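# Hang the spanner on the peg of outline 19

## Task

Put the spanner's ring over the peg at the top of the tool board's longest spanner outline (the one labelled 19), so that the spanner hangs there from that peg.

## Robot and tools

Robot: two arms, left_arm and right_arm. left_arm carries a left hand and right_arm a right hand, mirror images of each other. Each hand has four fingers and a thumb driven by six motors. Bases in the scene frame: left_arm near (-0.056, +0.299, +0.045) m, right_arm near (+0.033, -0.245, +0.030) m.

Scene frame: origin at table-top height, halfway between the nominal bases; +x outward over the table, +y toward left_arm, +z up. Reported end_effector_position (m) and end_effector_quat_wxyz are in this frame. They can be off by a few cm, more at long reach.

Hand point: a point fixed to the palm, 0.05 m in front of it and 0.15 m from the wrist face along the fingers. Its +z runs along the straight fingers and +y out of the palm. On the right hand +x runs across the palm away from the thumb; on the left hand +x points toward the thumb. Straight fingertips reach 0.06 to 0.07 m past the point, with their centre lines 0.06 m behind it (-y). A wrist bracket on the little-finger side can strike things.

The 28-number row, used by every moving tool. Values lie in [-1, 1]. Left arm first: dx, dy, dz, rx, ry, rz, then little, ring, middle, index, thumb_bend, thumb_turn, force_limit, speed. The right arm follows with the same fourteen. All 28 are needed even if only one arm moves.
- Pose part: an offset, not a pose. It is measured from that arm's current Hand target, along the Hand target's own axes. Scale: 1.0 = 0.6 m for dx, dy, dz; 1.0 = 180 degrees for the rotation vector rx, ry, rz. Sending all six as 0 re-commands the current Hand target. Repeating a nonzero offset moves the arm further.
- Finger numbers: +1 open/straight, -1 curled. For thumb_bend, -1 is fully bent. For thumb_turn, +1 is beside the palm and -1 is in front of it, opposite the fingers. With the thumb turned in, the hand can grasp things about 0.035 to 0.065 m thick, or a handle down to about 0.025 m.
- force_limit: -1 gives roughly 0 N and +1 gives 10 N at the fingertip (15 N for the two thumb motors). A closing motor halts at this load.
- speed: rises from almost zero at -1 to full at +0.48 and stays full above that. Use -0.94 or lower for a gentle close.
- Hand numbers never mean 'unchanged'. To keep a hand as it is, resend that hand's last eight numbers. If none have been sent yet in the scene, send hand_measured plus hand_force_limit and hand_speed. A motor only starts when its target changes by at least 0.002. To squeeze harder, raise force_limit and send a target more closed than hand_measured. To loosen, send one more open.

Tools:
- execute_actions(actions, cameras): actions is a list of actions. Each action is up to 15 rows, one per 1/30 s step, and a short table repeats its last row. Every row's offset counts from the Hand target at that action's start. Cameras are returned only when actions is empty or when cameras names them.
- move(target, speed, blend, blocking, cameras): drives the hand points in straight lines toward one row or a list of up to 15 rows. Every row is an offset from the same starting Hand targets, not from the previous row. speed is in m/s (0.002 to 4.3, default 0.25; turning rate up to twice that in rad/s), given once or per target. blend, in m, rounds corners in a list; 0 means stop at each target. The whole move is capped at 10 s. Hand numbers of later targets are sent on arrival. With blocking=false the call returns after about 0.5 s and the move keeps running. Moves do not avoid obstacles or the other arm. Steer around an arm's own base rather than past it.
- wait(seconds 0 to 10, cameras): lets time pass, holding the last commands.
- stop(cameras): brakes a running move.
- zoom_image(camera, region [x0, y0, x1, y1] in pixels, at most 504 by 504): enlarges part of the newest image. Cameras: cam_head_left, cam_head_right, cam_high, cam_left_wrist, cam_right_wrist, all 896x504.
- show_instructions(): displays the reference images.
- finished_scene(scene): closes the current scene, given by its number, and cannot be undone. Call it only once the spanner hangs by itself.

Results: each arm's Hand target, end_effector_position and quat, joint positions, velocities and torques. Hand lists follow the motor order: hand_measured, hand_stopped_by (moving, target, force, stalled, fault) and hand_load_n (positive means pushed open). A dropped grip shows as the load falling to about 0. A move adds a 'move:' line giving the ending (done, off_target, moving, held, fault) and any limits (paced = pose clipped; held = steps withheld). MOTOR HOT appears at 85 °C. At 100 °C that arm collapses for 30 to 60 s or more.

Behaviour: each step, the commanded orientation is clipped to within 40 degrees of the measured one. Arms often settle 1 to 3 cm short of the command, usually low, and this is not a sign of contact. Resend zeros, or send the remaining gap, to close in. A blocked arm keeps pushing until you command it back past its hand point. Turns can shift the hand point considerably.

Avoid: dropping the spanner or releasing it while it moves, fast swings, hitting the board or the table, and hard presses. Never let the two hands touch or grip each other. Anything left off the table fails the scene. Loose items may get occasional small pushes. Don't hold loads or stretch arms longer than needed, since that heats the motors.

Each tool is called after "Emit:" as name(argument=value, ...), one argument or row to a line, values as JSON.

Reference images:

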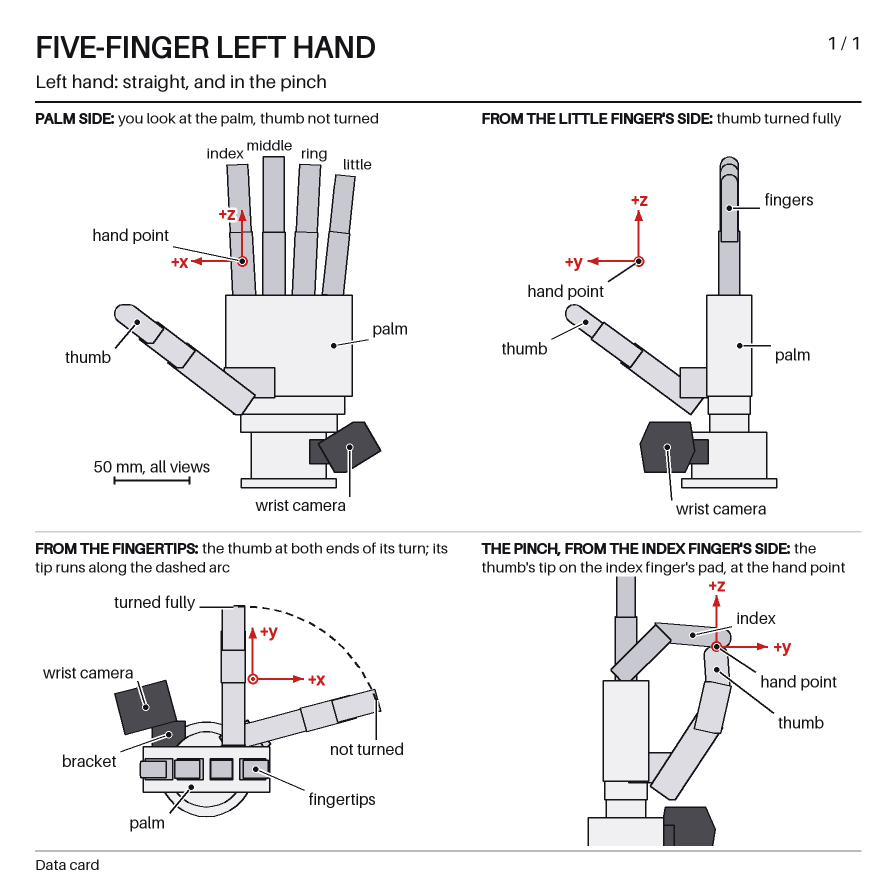

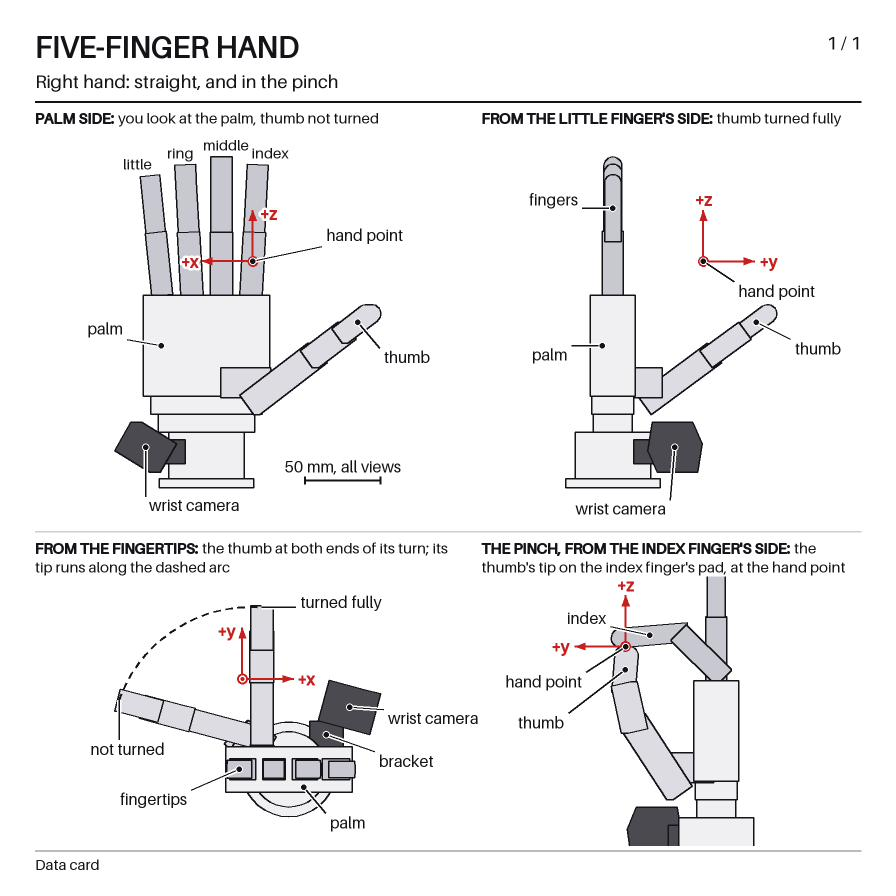

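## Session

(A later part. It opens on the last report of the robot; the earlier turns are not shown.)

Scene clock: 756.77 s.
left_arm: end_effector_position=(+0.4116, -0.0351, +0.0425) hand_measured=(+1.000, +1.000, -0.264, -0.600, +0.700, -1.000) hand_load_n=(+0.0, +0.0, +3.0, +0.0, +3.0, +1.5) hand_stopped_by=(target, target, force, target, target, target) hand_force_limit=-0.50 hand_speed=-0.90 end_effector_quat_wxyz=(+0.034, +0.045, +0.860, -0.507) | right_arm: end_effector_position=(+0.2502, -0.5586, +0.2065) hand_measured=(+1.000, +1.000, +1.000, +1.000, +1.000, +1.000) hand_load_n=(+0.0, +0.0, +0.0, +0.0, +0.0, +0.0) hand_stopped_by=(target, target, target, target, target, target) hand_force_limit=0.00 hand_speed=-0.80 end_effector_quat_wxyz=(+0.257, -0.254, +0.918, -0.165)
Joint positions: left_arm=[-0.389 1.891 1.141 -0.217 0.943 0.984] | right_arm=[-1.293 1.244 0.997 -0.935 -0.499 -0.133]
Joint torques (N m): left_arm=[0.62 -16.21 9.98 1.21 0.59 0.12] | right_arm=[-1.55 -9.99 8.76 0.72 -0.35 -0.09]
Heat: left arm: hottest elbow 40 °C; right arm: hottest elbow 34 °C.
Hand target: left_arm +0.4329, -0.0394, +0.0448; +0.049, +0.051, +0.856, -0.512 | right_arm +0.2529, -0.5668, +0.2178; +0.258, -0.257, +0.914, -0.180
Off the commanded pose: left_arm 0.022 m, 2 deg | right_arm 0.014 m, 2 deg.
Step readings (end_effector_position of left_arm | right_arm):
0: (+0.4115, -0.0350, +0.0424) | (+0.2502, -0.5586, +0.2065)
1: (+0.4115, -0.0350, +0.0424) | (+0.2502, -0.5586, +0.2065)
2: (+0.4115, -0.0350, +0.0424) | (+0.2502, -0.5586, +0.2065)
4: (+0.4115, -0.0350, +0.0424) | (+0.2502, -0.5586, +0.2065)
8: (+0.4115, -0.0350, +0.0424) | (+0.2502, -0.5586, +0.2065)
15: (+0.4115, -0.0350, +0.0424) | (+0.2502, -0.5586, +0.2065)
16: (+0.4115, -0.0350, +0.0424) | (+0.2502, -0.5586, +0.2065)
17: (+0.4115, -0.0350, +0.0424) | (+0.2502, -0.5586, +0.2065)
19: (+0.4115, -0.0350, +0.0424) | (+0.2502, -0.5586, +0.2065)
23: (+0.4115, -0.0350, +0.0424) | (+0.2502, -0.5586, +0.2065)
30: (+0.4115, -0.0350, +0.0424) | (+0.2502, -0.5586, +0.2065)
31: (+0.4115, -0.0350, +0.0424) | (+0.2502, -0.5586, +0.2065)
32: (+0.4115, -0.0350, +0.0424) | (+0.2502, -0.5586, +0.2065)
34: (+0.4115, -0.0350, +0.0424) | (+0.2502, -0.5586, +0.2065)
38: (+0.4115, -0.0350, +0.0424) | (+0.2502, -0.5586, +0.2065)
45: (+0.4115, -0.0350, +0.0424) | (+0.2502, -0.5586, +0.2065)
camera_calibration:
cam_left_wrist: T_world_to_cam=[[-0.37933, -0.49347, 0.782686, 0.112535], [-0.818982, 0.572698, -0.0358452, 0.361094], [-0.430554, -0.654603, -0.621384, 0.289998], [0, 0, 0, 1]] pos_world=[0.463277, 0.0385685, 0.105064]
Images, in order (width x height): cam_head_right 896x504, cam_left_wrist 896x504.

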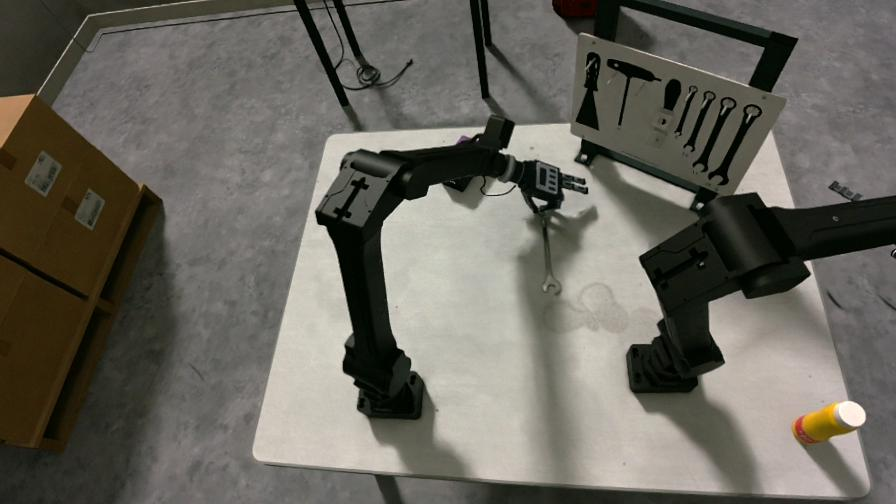

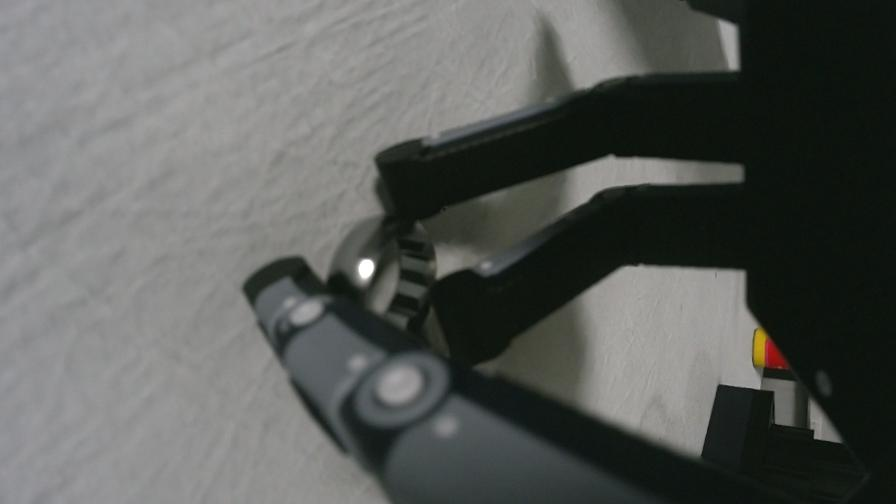

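Emit:
move(
  target=[
    [0,0,0,0,0,0,1,1,-0.7,0.0,0.7,-1,0.2,-0.88,0,0,0,0,0,0,1,1,1,1,1,1,0,-0.8],
    [-0.0113,-0.0726,-0.0392,0,0,0,1,1,-0.7,0.0,0.7,-1,0.2,-0.88,0,0,0,0,0,0,1,1,1,1,1,1,0,-0.8],
  ],
  speed=0.06,
  cameras=["cam_left_wrist","cam_head_right"],
)

Emit:
zoom_image(
  camera="cam_head_right",
  region=[500, 160, 620, 310],
)

Scene clock: 762.53 s.
left_arm: end_effector_position=(+0.4090, -0.0340, +0.0644) hand_measured=(+1.000, +1.000, -0.304, +0.000, +0.702, -1.000) hand_load_n=(+0.0, +0.0, +6.5, +0.0, +8.0, +3.0) hand_stopped_by=(target, target, force, target, target, target) hand_force_limit=0.20 hand_speed=-0.88 end_effector_quat_wxyz=(+0.023, +0.039, +0.863, -0.503) | right_arm: end_effector_position=(+0.2502, -0.5586, +0.2065) hand_measured=(+1.000, +1.000, +1.000, +1.000, +1.000, +1.000) hand_load_n=(+0.0, +0.0, +0.0, +0.0, +0.0, +0.0) hand_stopped_by=(target, target, target, target, target, target) hand_force_limit=0.00 hand_speed=-0.80 end_effector_quat_wxyz=(+0.257, -0.254, +0.918, -0.165)
Joint positions: left_arm=[-0.389 1.854 1.164 -0.303 0.943 0.984] | right_arm=[-1.293 1.244 0.997 -0.935 -0.499 -0.133]
Joint torques (N m): left_arm=[0.56 -20.07 10.99 0.05 0.62 0.11] | right_arm=[-1.67 -9.7 8.7 0.7 -0.37 -0.09]
Heat: left arm: hottest elbow 40 °C; right arm: hottest elbow 34 °C.
Hand target: left_arm +0.4329, -0.0395, +0.0949; +0.050, +0.051, +0.856, -0.512 | right_arm +0.2529, -0.5668, +0.2178; +0.258, -0.257, +0.914, -0.180
Off the commanded pose: left_arm 0.039 m, 4 deg | right_arm 0.014 m, 2 deg.
move: off_target (left_arm, right_arm)
camera_calibration:
cam_left_wrist: T_world_to_cam=[[-0.360434, -0.501217, 0.786683, 0.0866567], [-0.819666, 0.572743, -0.0106357, 0.357906], [-0.445236, -0.648651, -0.617266, 0.309158], [0, 0, 0, 1]] pos_world=[0.462245, 0.0389813, 0.126468]
Images, in order (width x height): cam_head_right 896x504, cam_left_wrist 896x504.

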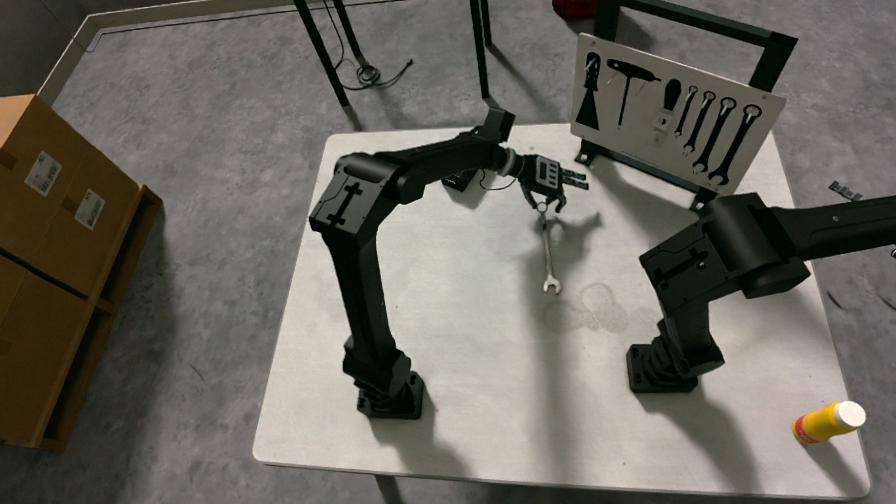

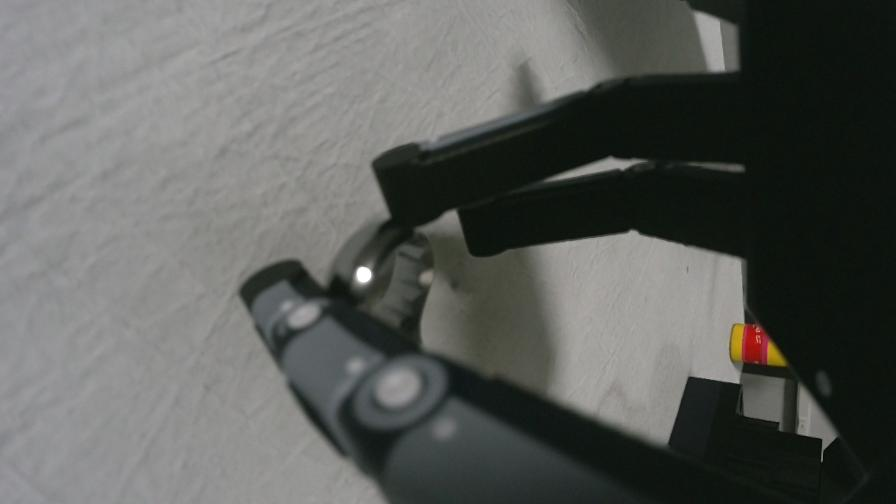

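Scaled by 3.360 from the camera's 896x504 image, which has a finer 1280x720 frame.

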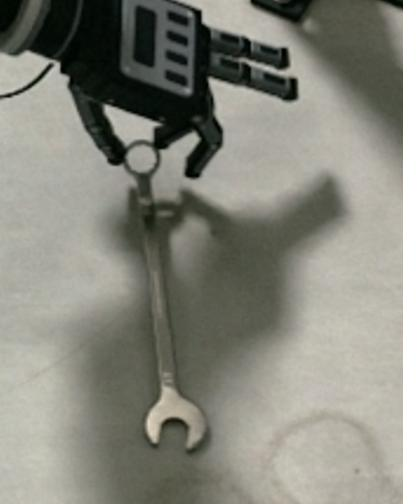

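Emit:
move(
  target=[0.01,-0.1498,-0.0797,0,0,0,1,1,-0.7,0.0,0.7,-1,0.2,-0.88,0,0,0,0,0,0,1,1,1,1,1,1,0,-0.8],
  speed=0.08,
  cameras=["cam_left_wrist","cam_head_right","cam_head_left"],
)

Emit:
zoom_image(
  camera="cam_head_right",
  region=[480, 130, 620, 310],
)

Scene clock: 772.20 s.
left_arm: end_effector_position=(+0.4005, -0.0300, +0.1671) hand_measured=(+1.000, +1.000, -0.306, +0.000, +0.700, -1.000) hand_load_n=(+0.0, +0.0, +0.0, +0.0, +0.5, +0.0) hand_stopped_by=(target, target, force, target, target, target) hand_force_limit=0.20 hand_speed=-0.88 end_effector_quat_wxyz=(+0.033, +0.040, +0.862, -0.505) | right_arm: end_effector_position=(+0.2502, -0.5586, +0.2065) hand_measured=(+1.000, +1.000, +1.000, +1.000, +1.000, +1.000) hand_load_n=(+0.0, +0.0, +0.0, +0.0, +0.0, +0.0) hand_stopped_by=(target, target, target, target, target, target) hand_force_limit=0.00 hand_speed=-0.80 end_effector_quat_wxyz=(+0.257, -0.254, +0.918, -0.165)
Joint positions: left_arm=[-0.389 1.675 1.224 -0.515 0.936 0.974] | right_arm=[-1.293 1.244 0.997 -0.935 -0.499 -0.133]
Joint torques (N m): left_arm=[-0.67 -18.08 12.22 -0.01 0.57 0.02] | right_arm=[-1.38 -9.76 8.68 0.73 -0.37 -0.09]
Heat: left arm: hottest elbow 40 °C; right arm: hottest elbow 34 °C.
Hand target: left_arm +0.4130, -0.0395, +0.1948; +0.049, +0.051, +0.856, -0.512 | right_arm +0.2529, -0.5668, +0.2178; +0.258, -0.257, +0.914, -0.180
Off the commanded pose: left_arm 0.032 m, 2 deg | right_arm 0.014 m, 2 deg.
move: off_target (left_arm, right_arm)
camera_calibration:
cam_left_wrist: T_world_to_cam=[[-0.370817, -0.500825, 0.782092, 0.00983243], [-0.824053, 0.565801, -0.0283926, 0.354222], [-0.428289, -0.655014, -0.622515, 0.365277], [0, 0, 0, 1]] pos_world=[0.451988, 0.0437668, 0.229758]
Images, in order (width x height): cam_head_left 896x504, cam_head_right 896x504, cam_left_wrist 896x504.

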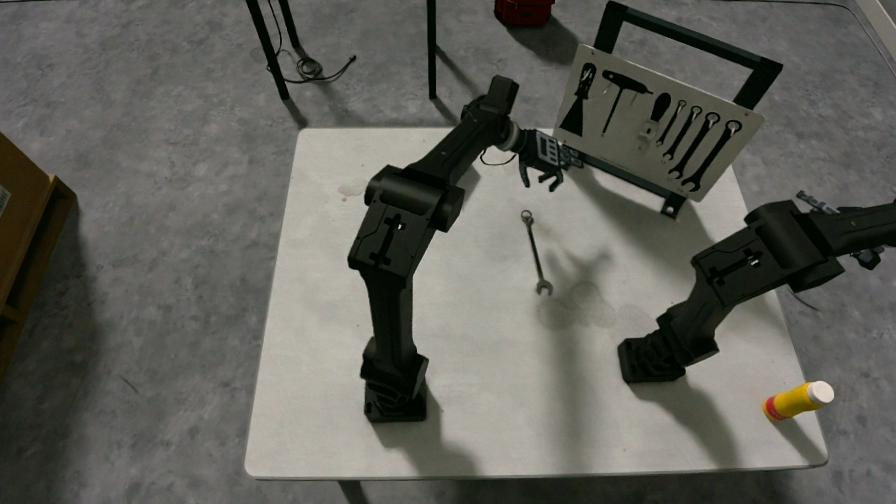

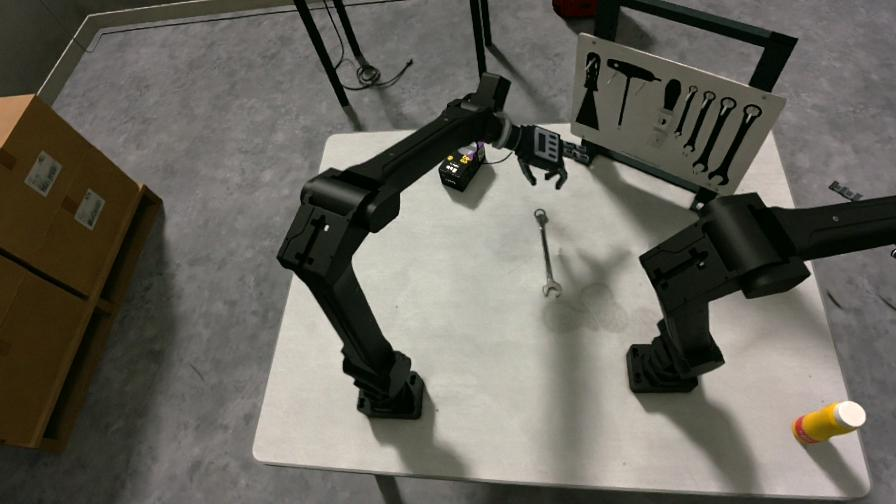

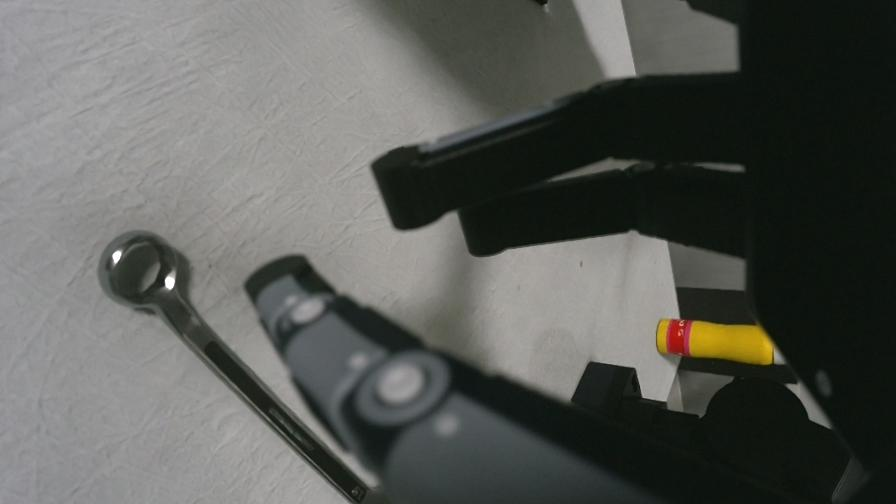

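Scaled by 2.800 from the camera's 896x504 image, which has a finer 1280x720 frame.

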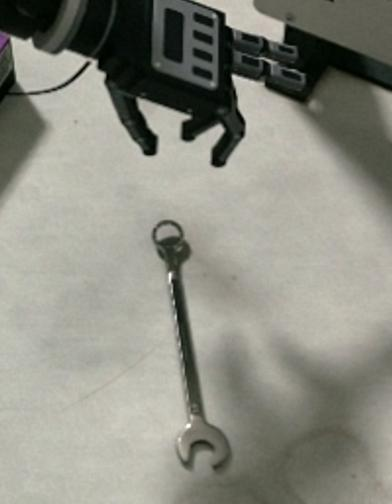

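Emit:
move(
  target=[0.019,0.1788,0.0707,-0.0069,-0.0265,0.0702,1,1,0.12,0.12,0.7,-0.75,-0.4,-0.3,0,0,0,0,0,0,1,1,1,1,1,1,0,-0.8],
  speed=0.12,
  cameras=["cam_left_wrist","cam_head_right"],
)

Emit:
zoom_image(
  camera="cam_head_right",
  region=[510, 160, 590, 240],
)

Scene clock: 793.50 s.
left_arm: end_effector_position=(+0.4173, -0.0223, +0.0861) hand_measured=(+1.000, +1.000, +0.120, +0.120, +0.700, -0.750) hand_load_n=(+0.0, +0.0, +0.0, +0.0, +0.0, +0.0) hand_stopped_by=(target, target, target, target, target, target) hand_force_limit=-0.40 hand_speed=-0.30 end_effector_quat_wxyz=(+0.139, +0.115, +0.850, -0.496) | right_arm: end_effector_position=(+0.2502, -0.5586, +0.2065) hand_measured=(+1.000, +1.000, +1.000, +1.000, +1.000, +1.000) hand_load_n=(+0.0, +0.0, +0.0, +0.0, +0.0, +0.0) hand_stopped_by=(target, target, target, target, target, target) hand_force_limit=0.00 hand_speed=-0.80 end_effector_quat_wxyz=(+0.257, -0.254, +0.918, -0.165)
Joint positions: left_arm=[-0.389 1.737 1.037 -0.124 0.876 1.1] | right_arm=[-1.293 1.244 0.997 -0.935 -0.499 -0.133]
Joint torques (N m): left_arm=[-0.67 -15.33 6.99 1.42 0.45 0.17] | right_arm=[-1.49 -9.7 8.77 0.76 -0.37 -0.1]
Heat: left arm: hottest elbow 43 °C; right arm: hottest elbow 34 °C.
Hand target: left_arm +0.4180, -0.0259, +0.0799; +0.142, +0.123, +0.848, -0.496 | right_arm +0.2529, -0.5668, +0.2178; +0.258, -0.257, +0.914, -0.180
Off the commanded pose: left_arm 0.007 m, 1 deg | right_arm 0.014 m, 2 deg.
move: off_target (right_arm)
camera_calibration:
cam_left_wrist: T_world_to_cam=[[-0.570726, -0.489542, 0.659258, 0.17753], [-0.775826, 0.584495, -0.237614, 0.359671], [-0.269011, -0.647081, -0.713385, 0.268596], [0, 0, 0, 1]] pos_world=[0.452618, 0.0504862, 0.160038]
Images, in order (width x height): cam_head_right 896x504, cam_left_wrist 896x504.

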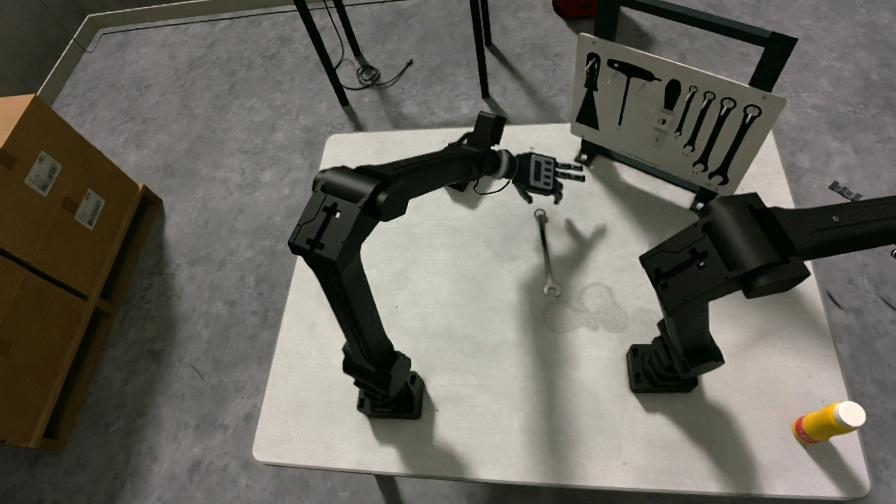

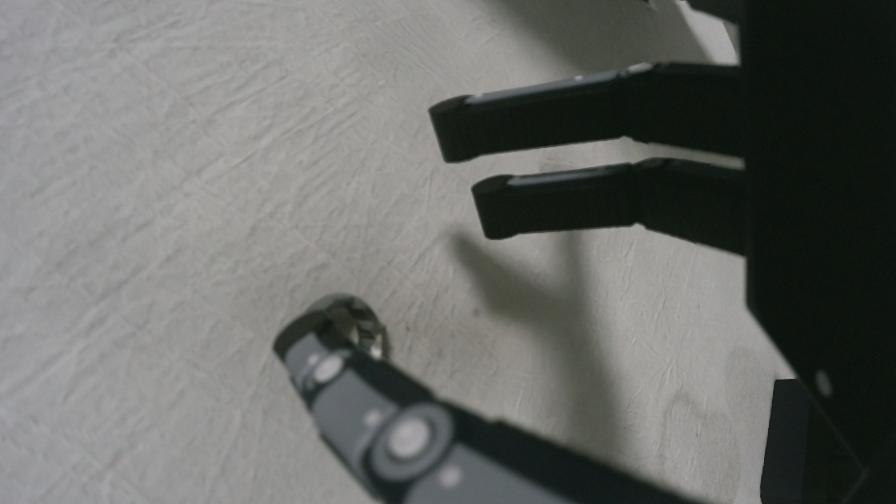

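Scaled by 6.300 from the camera's 896x504 image, which has a finer 1280x720 frame.

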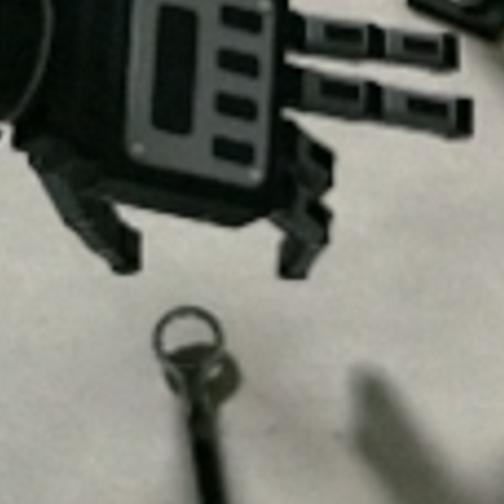

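Emit:
move(
  target=[0.0105,0.0445,0.008,0,0,0,1,1,0.12,0.12,0.7,-0.8,-0.4,-0.3,0,0,0,0,0,0,1,1,1,1,1,1,0,-0.8],
  speed=0.08,
  cameras=["cam_left_wrist","cam_head_right"],
)

Emit:
zoom_image(
  camera="cam_head_right",
  region=[510, 160, 590, 240],
)

Scene clock: 800.37 s.
left_arm: end_effector_position=(+0.4191, -0.0200, +0.0626) hand_measured=(+1.000, +1.000, +0.120, +0.120, +0.700, -0.800) hand_load_n=(+0.0, -0.5, +0.0, +0.0, +0.0, +0.0) hand_stopped_by=(target, target, target, target, target, target) hand_force_limit=-0.40 hand_speed=-0.30 end_effector_quat_wxyz=(+0.139, +0.122, +0.848, -0.496) | right_arm: end_effector_position=(+0.2502, -0.5586, +0.2065) hand_measured=(+1.000, +1.000, +1.000, +1.000, +1.000, +1.000) hand_load_n=(+0.0, +0.0, +0.0, +0.0, +0.0, +0.0) hand_stopped_by=(target, target, target, target, target, target) hand_force_limit=0.00 hand_speed=-0.80 end_effector_quat_wxyz=(+0.257, -0.254, +0.918, -0.165)
Joint positions: left_arm=[-0.383 1.784 1.025 -0.078 0.886 1.124] | right_arm=[-1.293 1.244 0.997 -0.935 -0.499 -0.133]
Joint torques (N m): left_arm=[0.62 -15.33 6.56 1.51 0.57 0.22] | right_arm=[-1.32 -9.88 8.72 0.72 -0.38 -0.08]
Heat: left arm: hottest elbow 42 °C; right arm: hottest elbow 34 °C.
Hand target: left_arm +0.4220, -0.0168, +0.0538; +0.142, +0.123, +0.848, -0.496 | right_arm +0.2529, -0.5668, +0.2178; +0.258, -0.257, +0.914, -0.180
Off the commanded pose: left_arm 0.010 m, 0 deg | right_arm 0.014 m, 2 deg.
move: off_target (right_arm)
camera_calibration:
cam_left_wrist: T_world_to_cam=[[-0.580566, -0.482996, 0.655484, 0.1996], [-0.767547, 0.593289, -0.242653, 0.351125], [-0.271691, -0.64399, -0.715165, 0.255138], [0, 0, 0, 1]] pos_world=[0.454704, 0.052394, 0.136833]
Images, in order (width x height): cam_head_right 896x504, cam_left_wrist 896x504.

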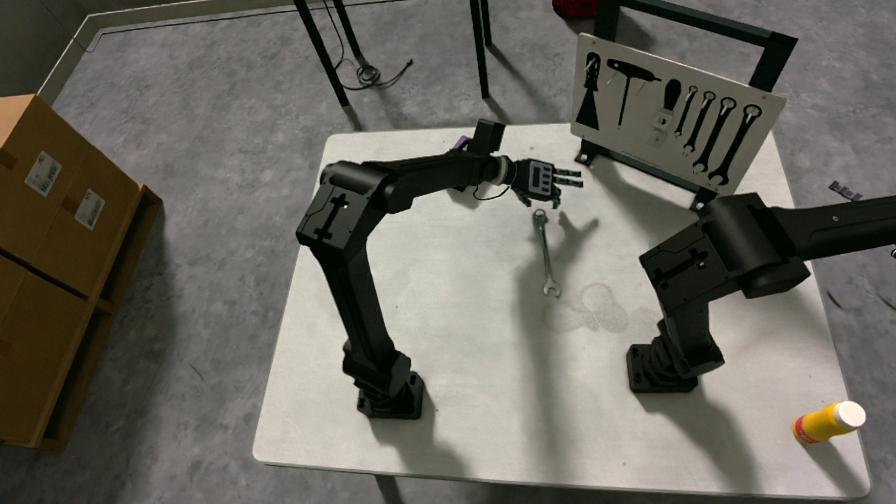

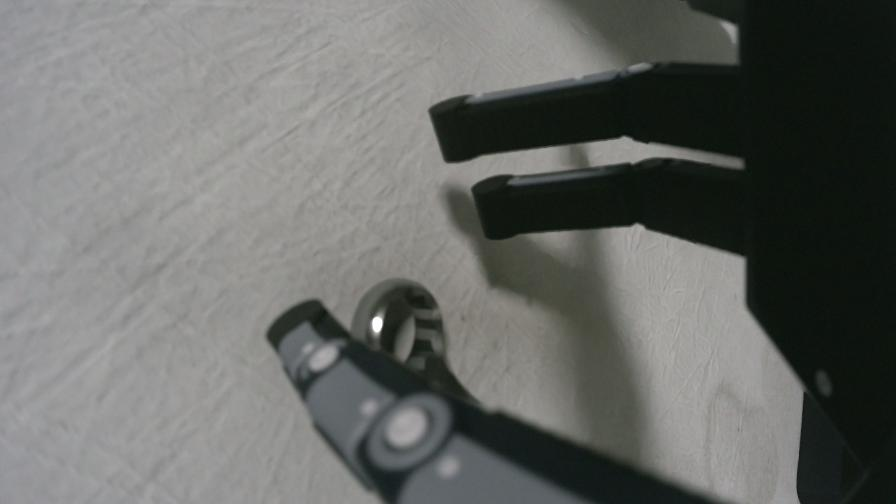

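Scaled by 6.300 from the camera's 896x504 image, which has a finer 1280x720 frame.

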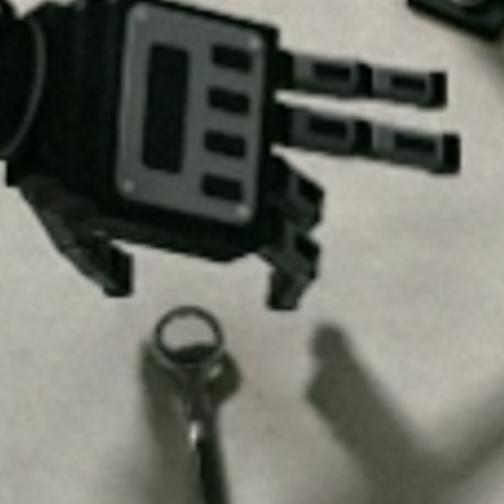

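Emit:
move(
  target=[0.0193,0.0298,0.0082,0,0,0,1,1,0.12,0.12,0.7,-0.8,-0.4,-0.3,0,0,0,0,0,0,1,1,1,1,1,1,0,-0.8],
  speed=0.08,
  cameras=["cam_left_wrist","cam_head_right"],
)

Emit:
zoom_image(
  camera="cam_head_right",
  region=[510, 160, 590, 240],
)

Scene clock: 804.83 s.
left_arm: end_effector_position=(+0.4159, -0.0153, +0.0429) hand_measured=(+1.000, +1.000, +0.120, +0.120, +0.700, -0.800) hand_load_n=(+0.0, +0.0, +0.0, +0.0, +0.0, +0.0) hand_stopped_by=(target, target, target, target, target, target) hand_force_limit=-0.40 hand_speed=-0.30 end_effector_quat_wxyz=(+0.140, +0.122, +0.848, -0.496) | right_arm: end_effector_position=(+0.2502, -0.5586, +0.2065) hand_measured=(+1.000, +1.000, +1.000, +1.000, +1.000, +1.000) hand_load_n=(+0.0, +0.0, +0.0, +0.0, +0.0, +0.0) hand_stopped_by=(target, target, target, target, target, target) hand_force_limit=0.00 hand_speed=-0.80 end_effector_quat_wxyz=(+0.257, -0.254, +0.918, -0.165)
Joint positions: left_arm=[-0.376 1.813 0.999 -0.025 0.891 1.132] | right_arm=[-1.293 1.244 0.997 -0.935 -0.499 -0.133]
Joint torques (N m): left_arm=[0.62 -15.09 6.13 1.51 0.57 0.2] | right_arm=[-1.49 -9.88 8.7 0.69 -0.37 -0.09]
Heat: left arm: hottest elbow 41 °C; right arm: hottest elbow 34 °C.
Hand target: left_arm +0.4180, -0.0118, +0.0329; +0.142, +0.123, +0.848, -0.496 | right_arm +0.2529, -0.5668, +0.2178; +0.258, -0.257, +0.914, -0.180
Off the commanded pose: left_arm 0.011 m, 0 deg | right_arm 0.014 m, 2 deg.
move: off_target (left_arm, right_arm)
camera_calibration:
cam_left_wrist: T_world_to_cam=[[-0.582206, -0.482271, 0.654562, 0.213675], [-0.7668, 0.593342, -0.244872, 0.340946], [-0.270284, -0.644484, -0.715253, 0.242584], [0, 0, 0, 1]] pos_world=[0.451407, 0.057093, 0.117133]
Images, in order (width x height): cam_head_right 896x504, cam_left_wrist 896x504.

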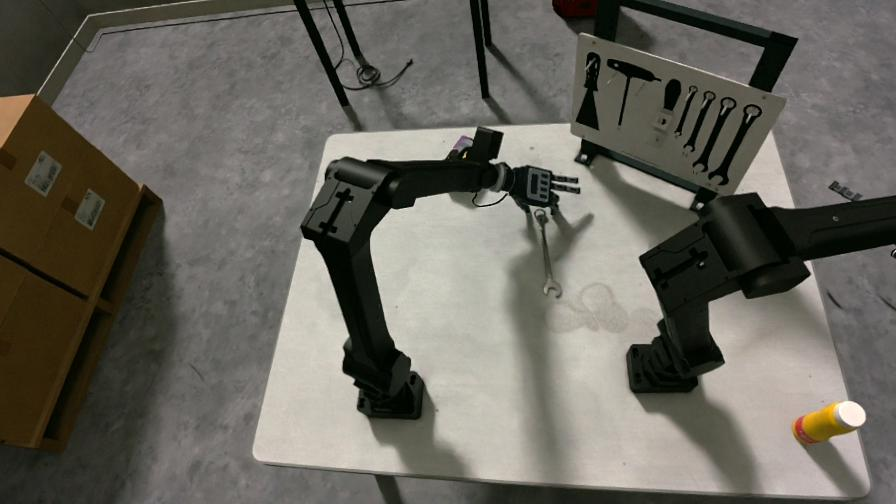

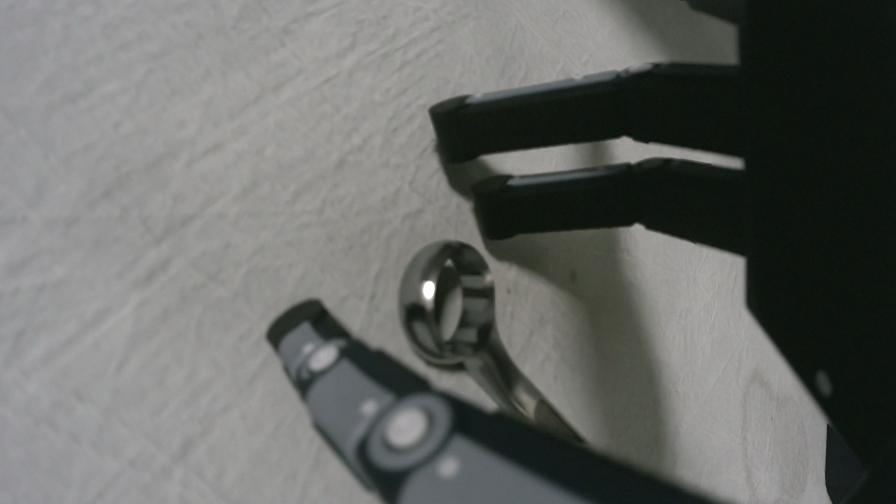

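Scaled by 6.300 from the camera's 896x504 image, which has a finer 1280x720 frame.

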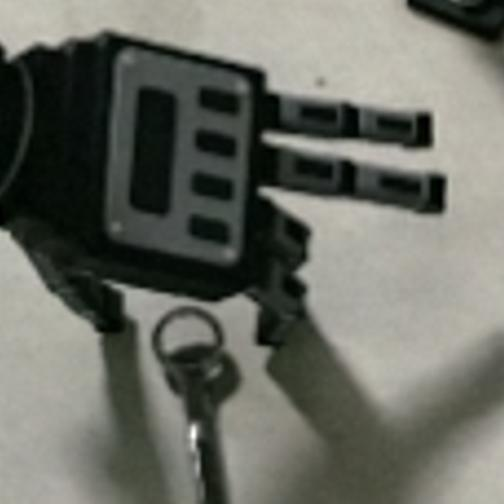

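Emit:
move(
  target=[0.0124,-0.0055,0,0,0,0,1,1,0.12,0.12,0.7,-0.9,-0.4,-0.3,0,0,0,0,0,0,1,1,1,1,1,1,0,-0.8],
  speed=0.08,
  cameras=["cam_left_wrist","cam_head_right"],
)

Emit:
zoom_image(
  camera="cam_head_right",
  region=[510, 160, 590, 240],
)

Scene clock: 818.17 s.
left_arm: end_effector_position=(+0.4137, -0.0145, +0.0401) hand_measured=(+1.000, +1.000, +0.120, +0.120, +0.698, -0.900) hand_load_n=(+0.0, +0.0, +0.0, +0.0, -0.5, -0.5) hand_stopped_by=(target, target, target, target, target, target) hand_force_limit=-0.40 hand_speed=-0.30 end_effector_quat_wxyz=(+0.143, +0.124, +0.847, -0.497) | right_arm: end_effector_position=(+0.2502, -0.5586, +0.2065) hand_measured=(+1.000, +1.000, +1.000, +1.000, +1.000, +1.000) hand_load_n=(+0.0, +0.0, +0.0, +0.0, +0.0, +0.0) hand_stopped_by=(target, target, target, target, target, target) hand_force_limit=0.00 hand_speed=-0.80 end_effector_quat_wxyz=(+0.257, -0.254, +0.918, -0.165)
Joint positions: left_arm=[-0.376 1.813 0.985 -0.004 0.891 1.132] | right_arm=[-1.293 1.244 0.997 -0.935 -0.499 -0.133]
Joint torques (N m): left_arm=[-0.09 -16.26 5.35 1.37 0.38 0.12] | right_arm=[-1.49 -9.99 8.7 0.68 -0.36 -0.08]
Heat: left arm: hottest elbow 39 °C; right arm: hottest elbow 34 °C.
Hand target: left_arm +0.4100, -0.0129, +0.0329; +0.142, +0.123, +0.848, -0.496 | right_arm +0.2529, -0.5668, +0.2178; +0.258, -0.257, +0.914, -0.180
Off the commanded pose: left_arm 0.008 m, 0 deg | right_arm 0.014 m, 2 deg.
move: off_target (right_arm)
camera_calibration:
cam_left_wrist: T_world_to_cam=[[-0.586667, -0.480483, 0.651888, 0.21656], [-0.765078, 0.592726, -0.251656, 0.337671], [-0.265474, -0.646384, -0.71534, 0.23853], [0, 0, 0, 1]] pos_world=[0.448717, 0.0580888, 0.114434]
Images, in order (width x height): cam_head_right 896x504, cam_left_wrist 896x504.

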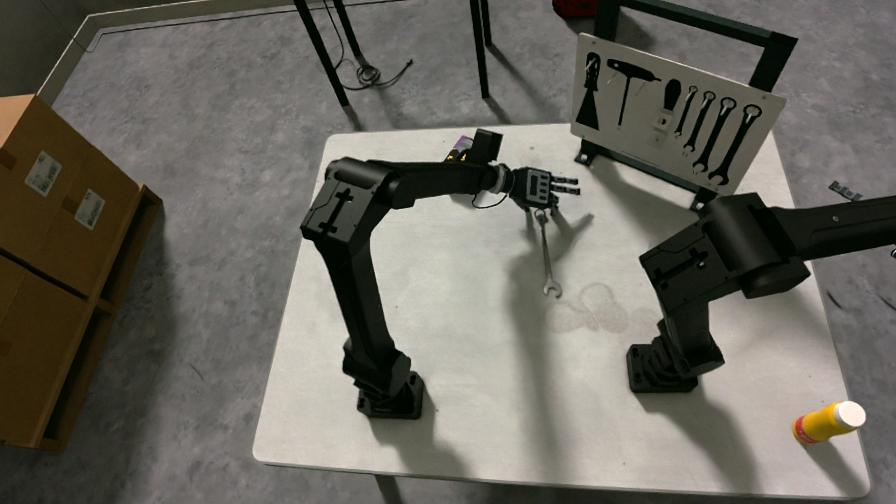

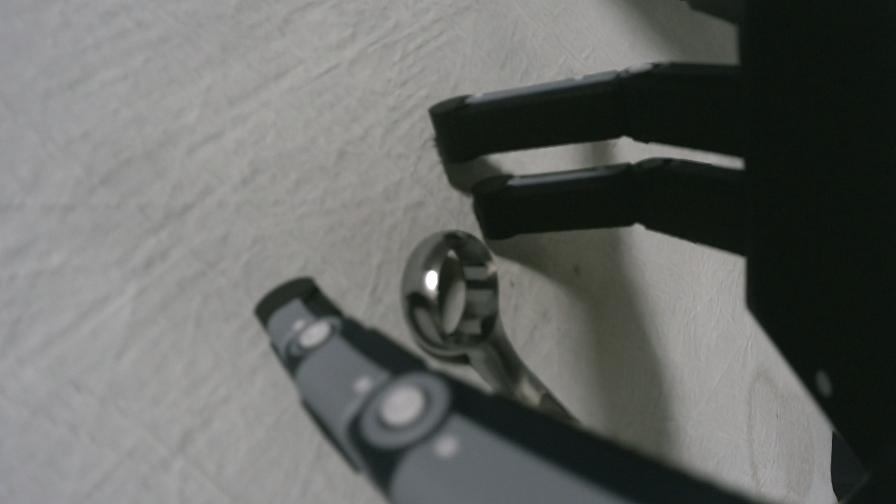

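Scaled by 6.300 from the camera's 896x504 image, which has a finer 1280x720 frame.

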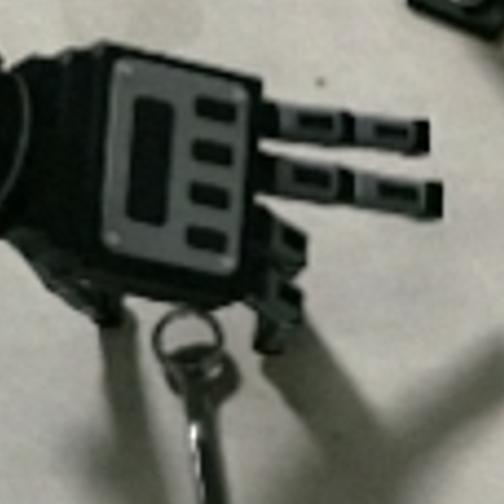

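Emit:
move(
  target=[0.0124,-0.0047,-0.0016,0,0,0,1,1,0.12,0.12,0.7,-0.9,-0.4,-0.3,0,0,0,0,0,0,1,1,1,1,1,1,0,-0.8],
  speed=0.03,
  cameras=["cam_head_right"],
)

Emit:
zoom_image(
  camera="cam_head_right",
  region=[510, 160, 590, 240],
)

Scene clock: 829.57 s.
left_arm: end_effector_position=(+0.4121, -0.0138, +0.0394) hand_measured=(+1.000, +1.000, +0.120, +0.120, +0.698, -0.900) hand_load_n=(+0.0, +0.0, +0.0, +0.0, -1.5, -2.0) hand_stopped_by=(target, target, target, target, target, target) hand_force_limit=-0.40 hand_speed=-0.30 end_effector_quat_wxyz=(+0.149, +0.127, +0.845, -0.498) | right_arm: end_effector_position=(+0.2502, -0.5586, +0.2065) hand_measured=(+1.000, +1.000, +1.000, +1.000, +1.000, +1.000) hand_load_n=(+0.0, +0.0, +0.0, +0.0, +0.0, -0.5) hand_stopped_by=(target, target, target, target, target, target) hand_force_limit=0.00 hand_speed=-0.80 end_effector_quat_wxyz=(+0.257, -0.254, +0.918, -0.165)
Joint positions: left_arm=[-0.376 1.809 0.969 0.021 0.89 1.132] | right_arm=[-1.293 1.244 0.997 -0.935 -0.499 -0.133]
Joint torques (N m): left_arm=[-0.67 -16.79 4.66 0.98 0.26 0.05] | right_arm=[-1.67 -9.93 8.72 0.72 -0.37 -0.1]
Heat: left arm: hottest elbow 37 °C; right arm: hottest elbow 34 °C.
Hand target: left_arm +0.4018, -0.0128, +0.0329; +0.141, +0.123, +0.848, -0.496 | right_arm +0.2529, -0.5668, +0.2178; +0.258, -0.257, +0.914, -0.180
Off the commanded pose: left_arm 0.012 m, 1 deg | right_arm 0.014 m, 2 deg.
move: off_target (left_arm, right_arm)
Images, in order (width x height): cam_head_right 896x504.

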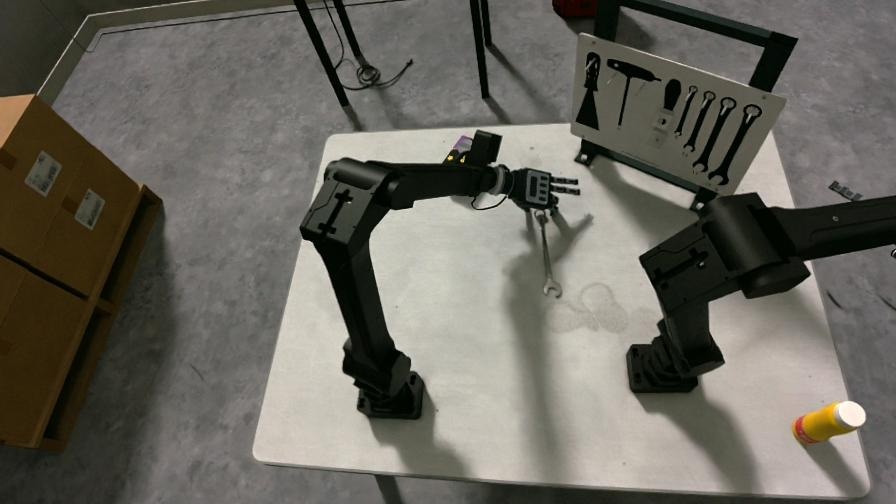

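Scaled by 6.300 from the camera's 896x504 image, which has a finer 1280x720 frame.

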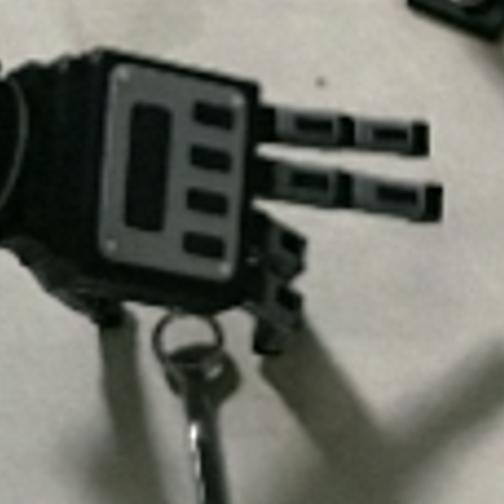

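Emit:
move(
  target=[0.0155,-0.0058,-0.002,0,0,0,1,1,0.12,0.12,0.7,-0.9,-0.4,-0.3,0,0,0,0,0,0,1,1,1,1,1,1,0,-0.8],
  speed=0.03,
  cameras=["cam_head_right"],
)

Emit:
zoom_image(
  camera="cam_head_right",
  region=[510, 160, 590, 240],
)

Scene clock: 833.27 s.
left_arm: end_effector_position=(+0.4038, -0.0122, +0.0390) hand_measured=(+1.000, +1.000, +0.120, +0.120, +0.698, -0.900) hand_load_n=(+0.0, +0.0, +0.0, +0.0, -1.0, -2.0) hand_stopped_by=(target, target, target, target, target, target) hand_force_limit=-0.40 hand_speed=-0.30 end_effector_quat_wxyz=(+0.152, +0.129, +0.845, -0.496) | right_arm: end_effector_position=(+0.2502, -0.5586, +0.2065) hand_measured=(+1.000, +1.000, +1.000, +1.000, +1.000, +1.000) hand_load_n=(+0.0, +0.0, +0.0, +0.0, +0.0, -0.5) hand_stopped_by=(target, target, target, target, target, target) hand_force_limit=0.00 hand_speed=-0.80 end_effector_quat_wxyz=(+0.257, -0.254, +0.918, -0.165)
Joint positions: left_arm=[-0.381 1.792 0.94 0.04 0.882 1.132] | right_arm=[-1.293 1.244 0.997 -0.935 -0.499 -0.133]
Joint torques (N m): left_arm=[-0.91 -16.44 4.63 0.98 0.33 -0.03] | right_arm=[-1.49 -9.88 8.7 0.7 -0.38 -0.06]
Heat: left arm: hottest elbow 37 °C; right arm: hottest elbow 34 °C.
Hand target: left_arm +0.3919, -0.0129, +0.0329; +0.142, +0.123, +0.848, -0.496 | right_arm +0.2529, -0.5668, +0.2178; +0.258, -0.257, +0.914, -0.180
Off the commanded pose: left_arm 0.013 m, 1 deg | right_arm 0.014 m, 2 deg.
move: off_target (left_arm, right_arm)
Images, in order (width x height): cam_head_right 896x504.

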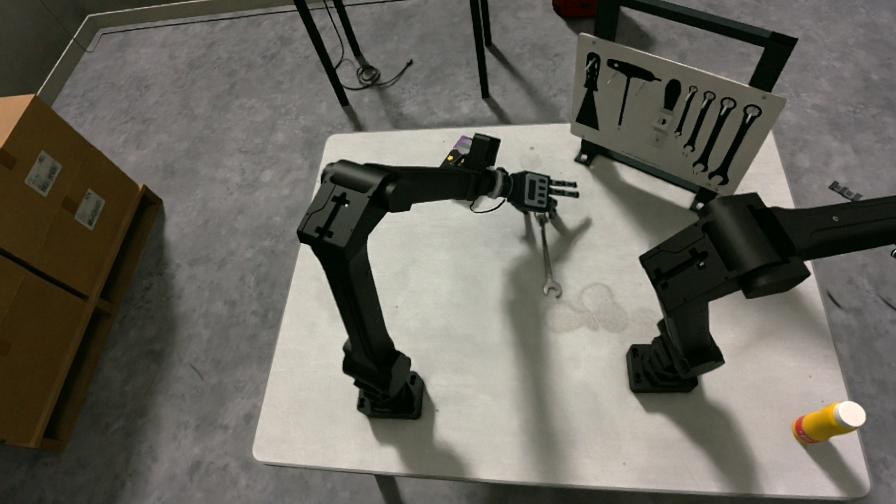

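Scaled by 6.300 from the camera's 896x504 image, which has a finer 1280x720 frame.

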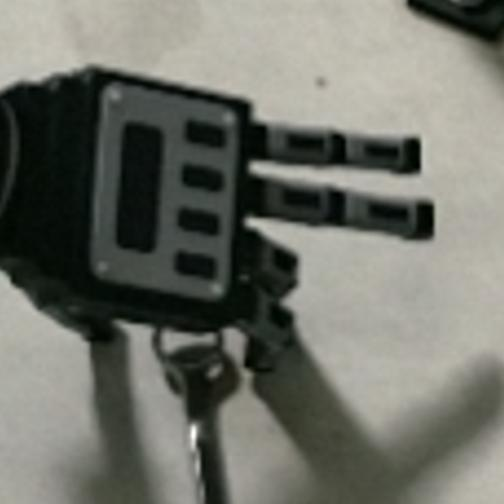

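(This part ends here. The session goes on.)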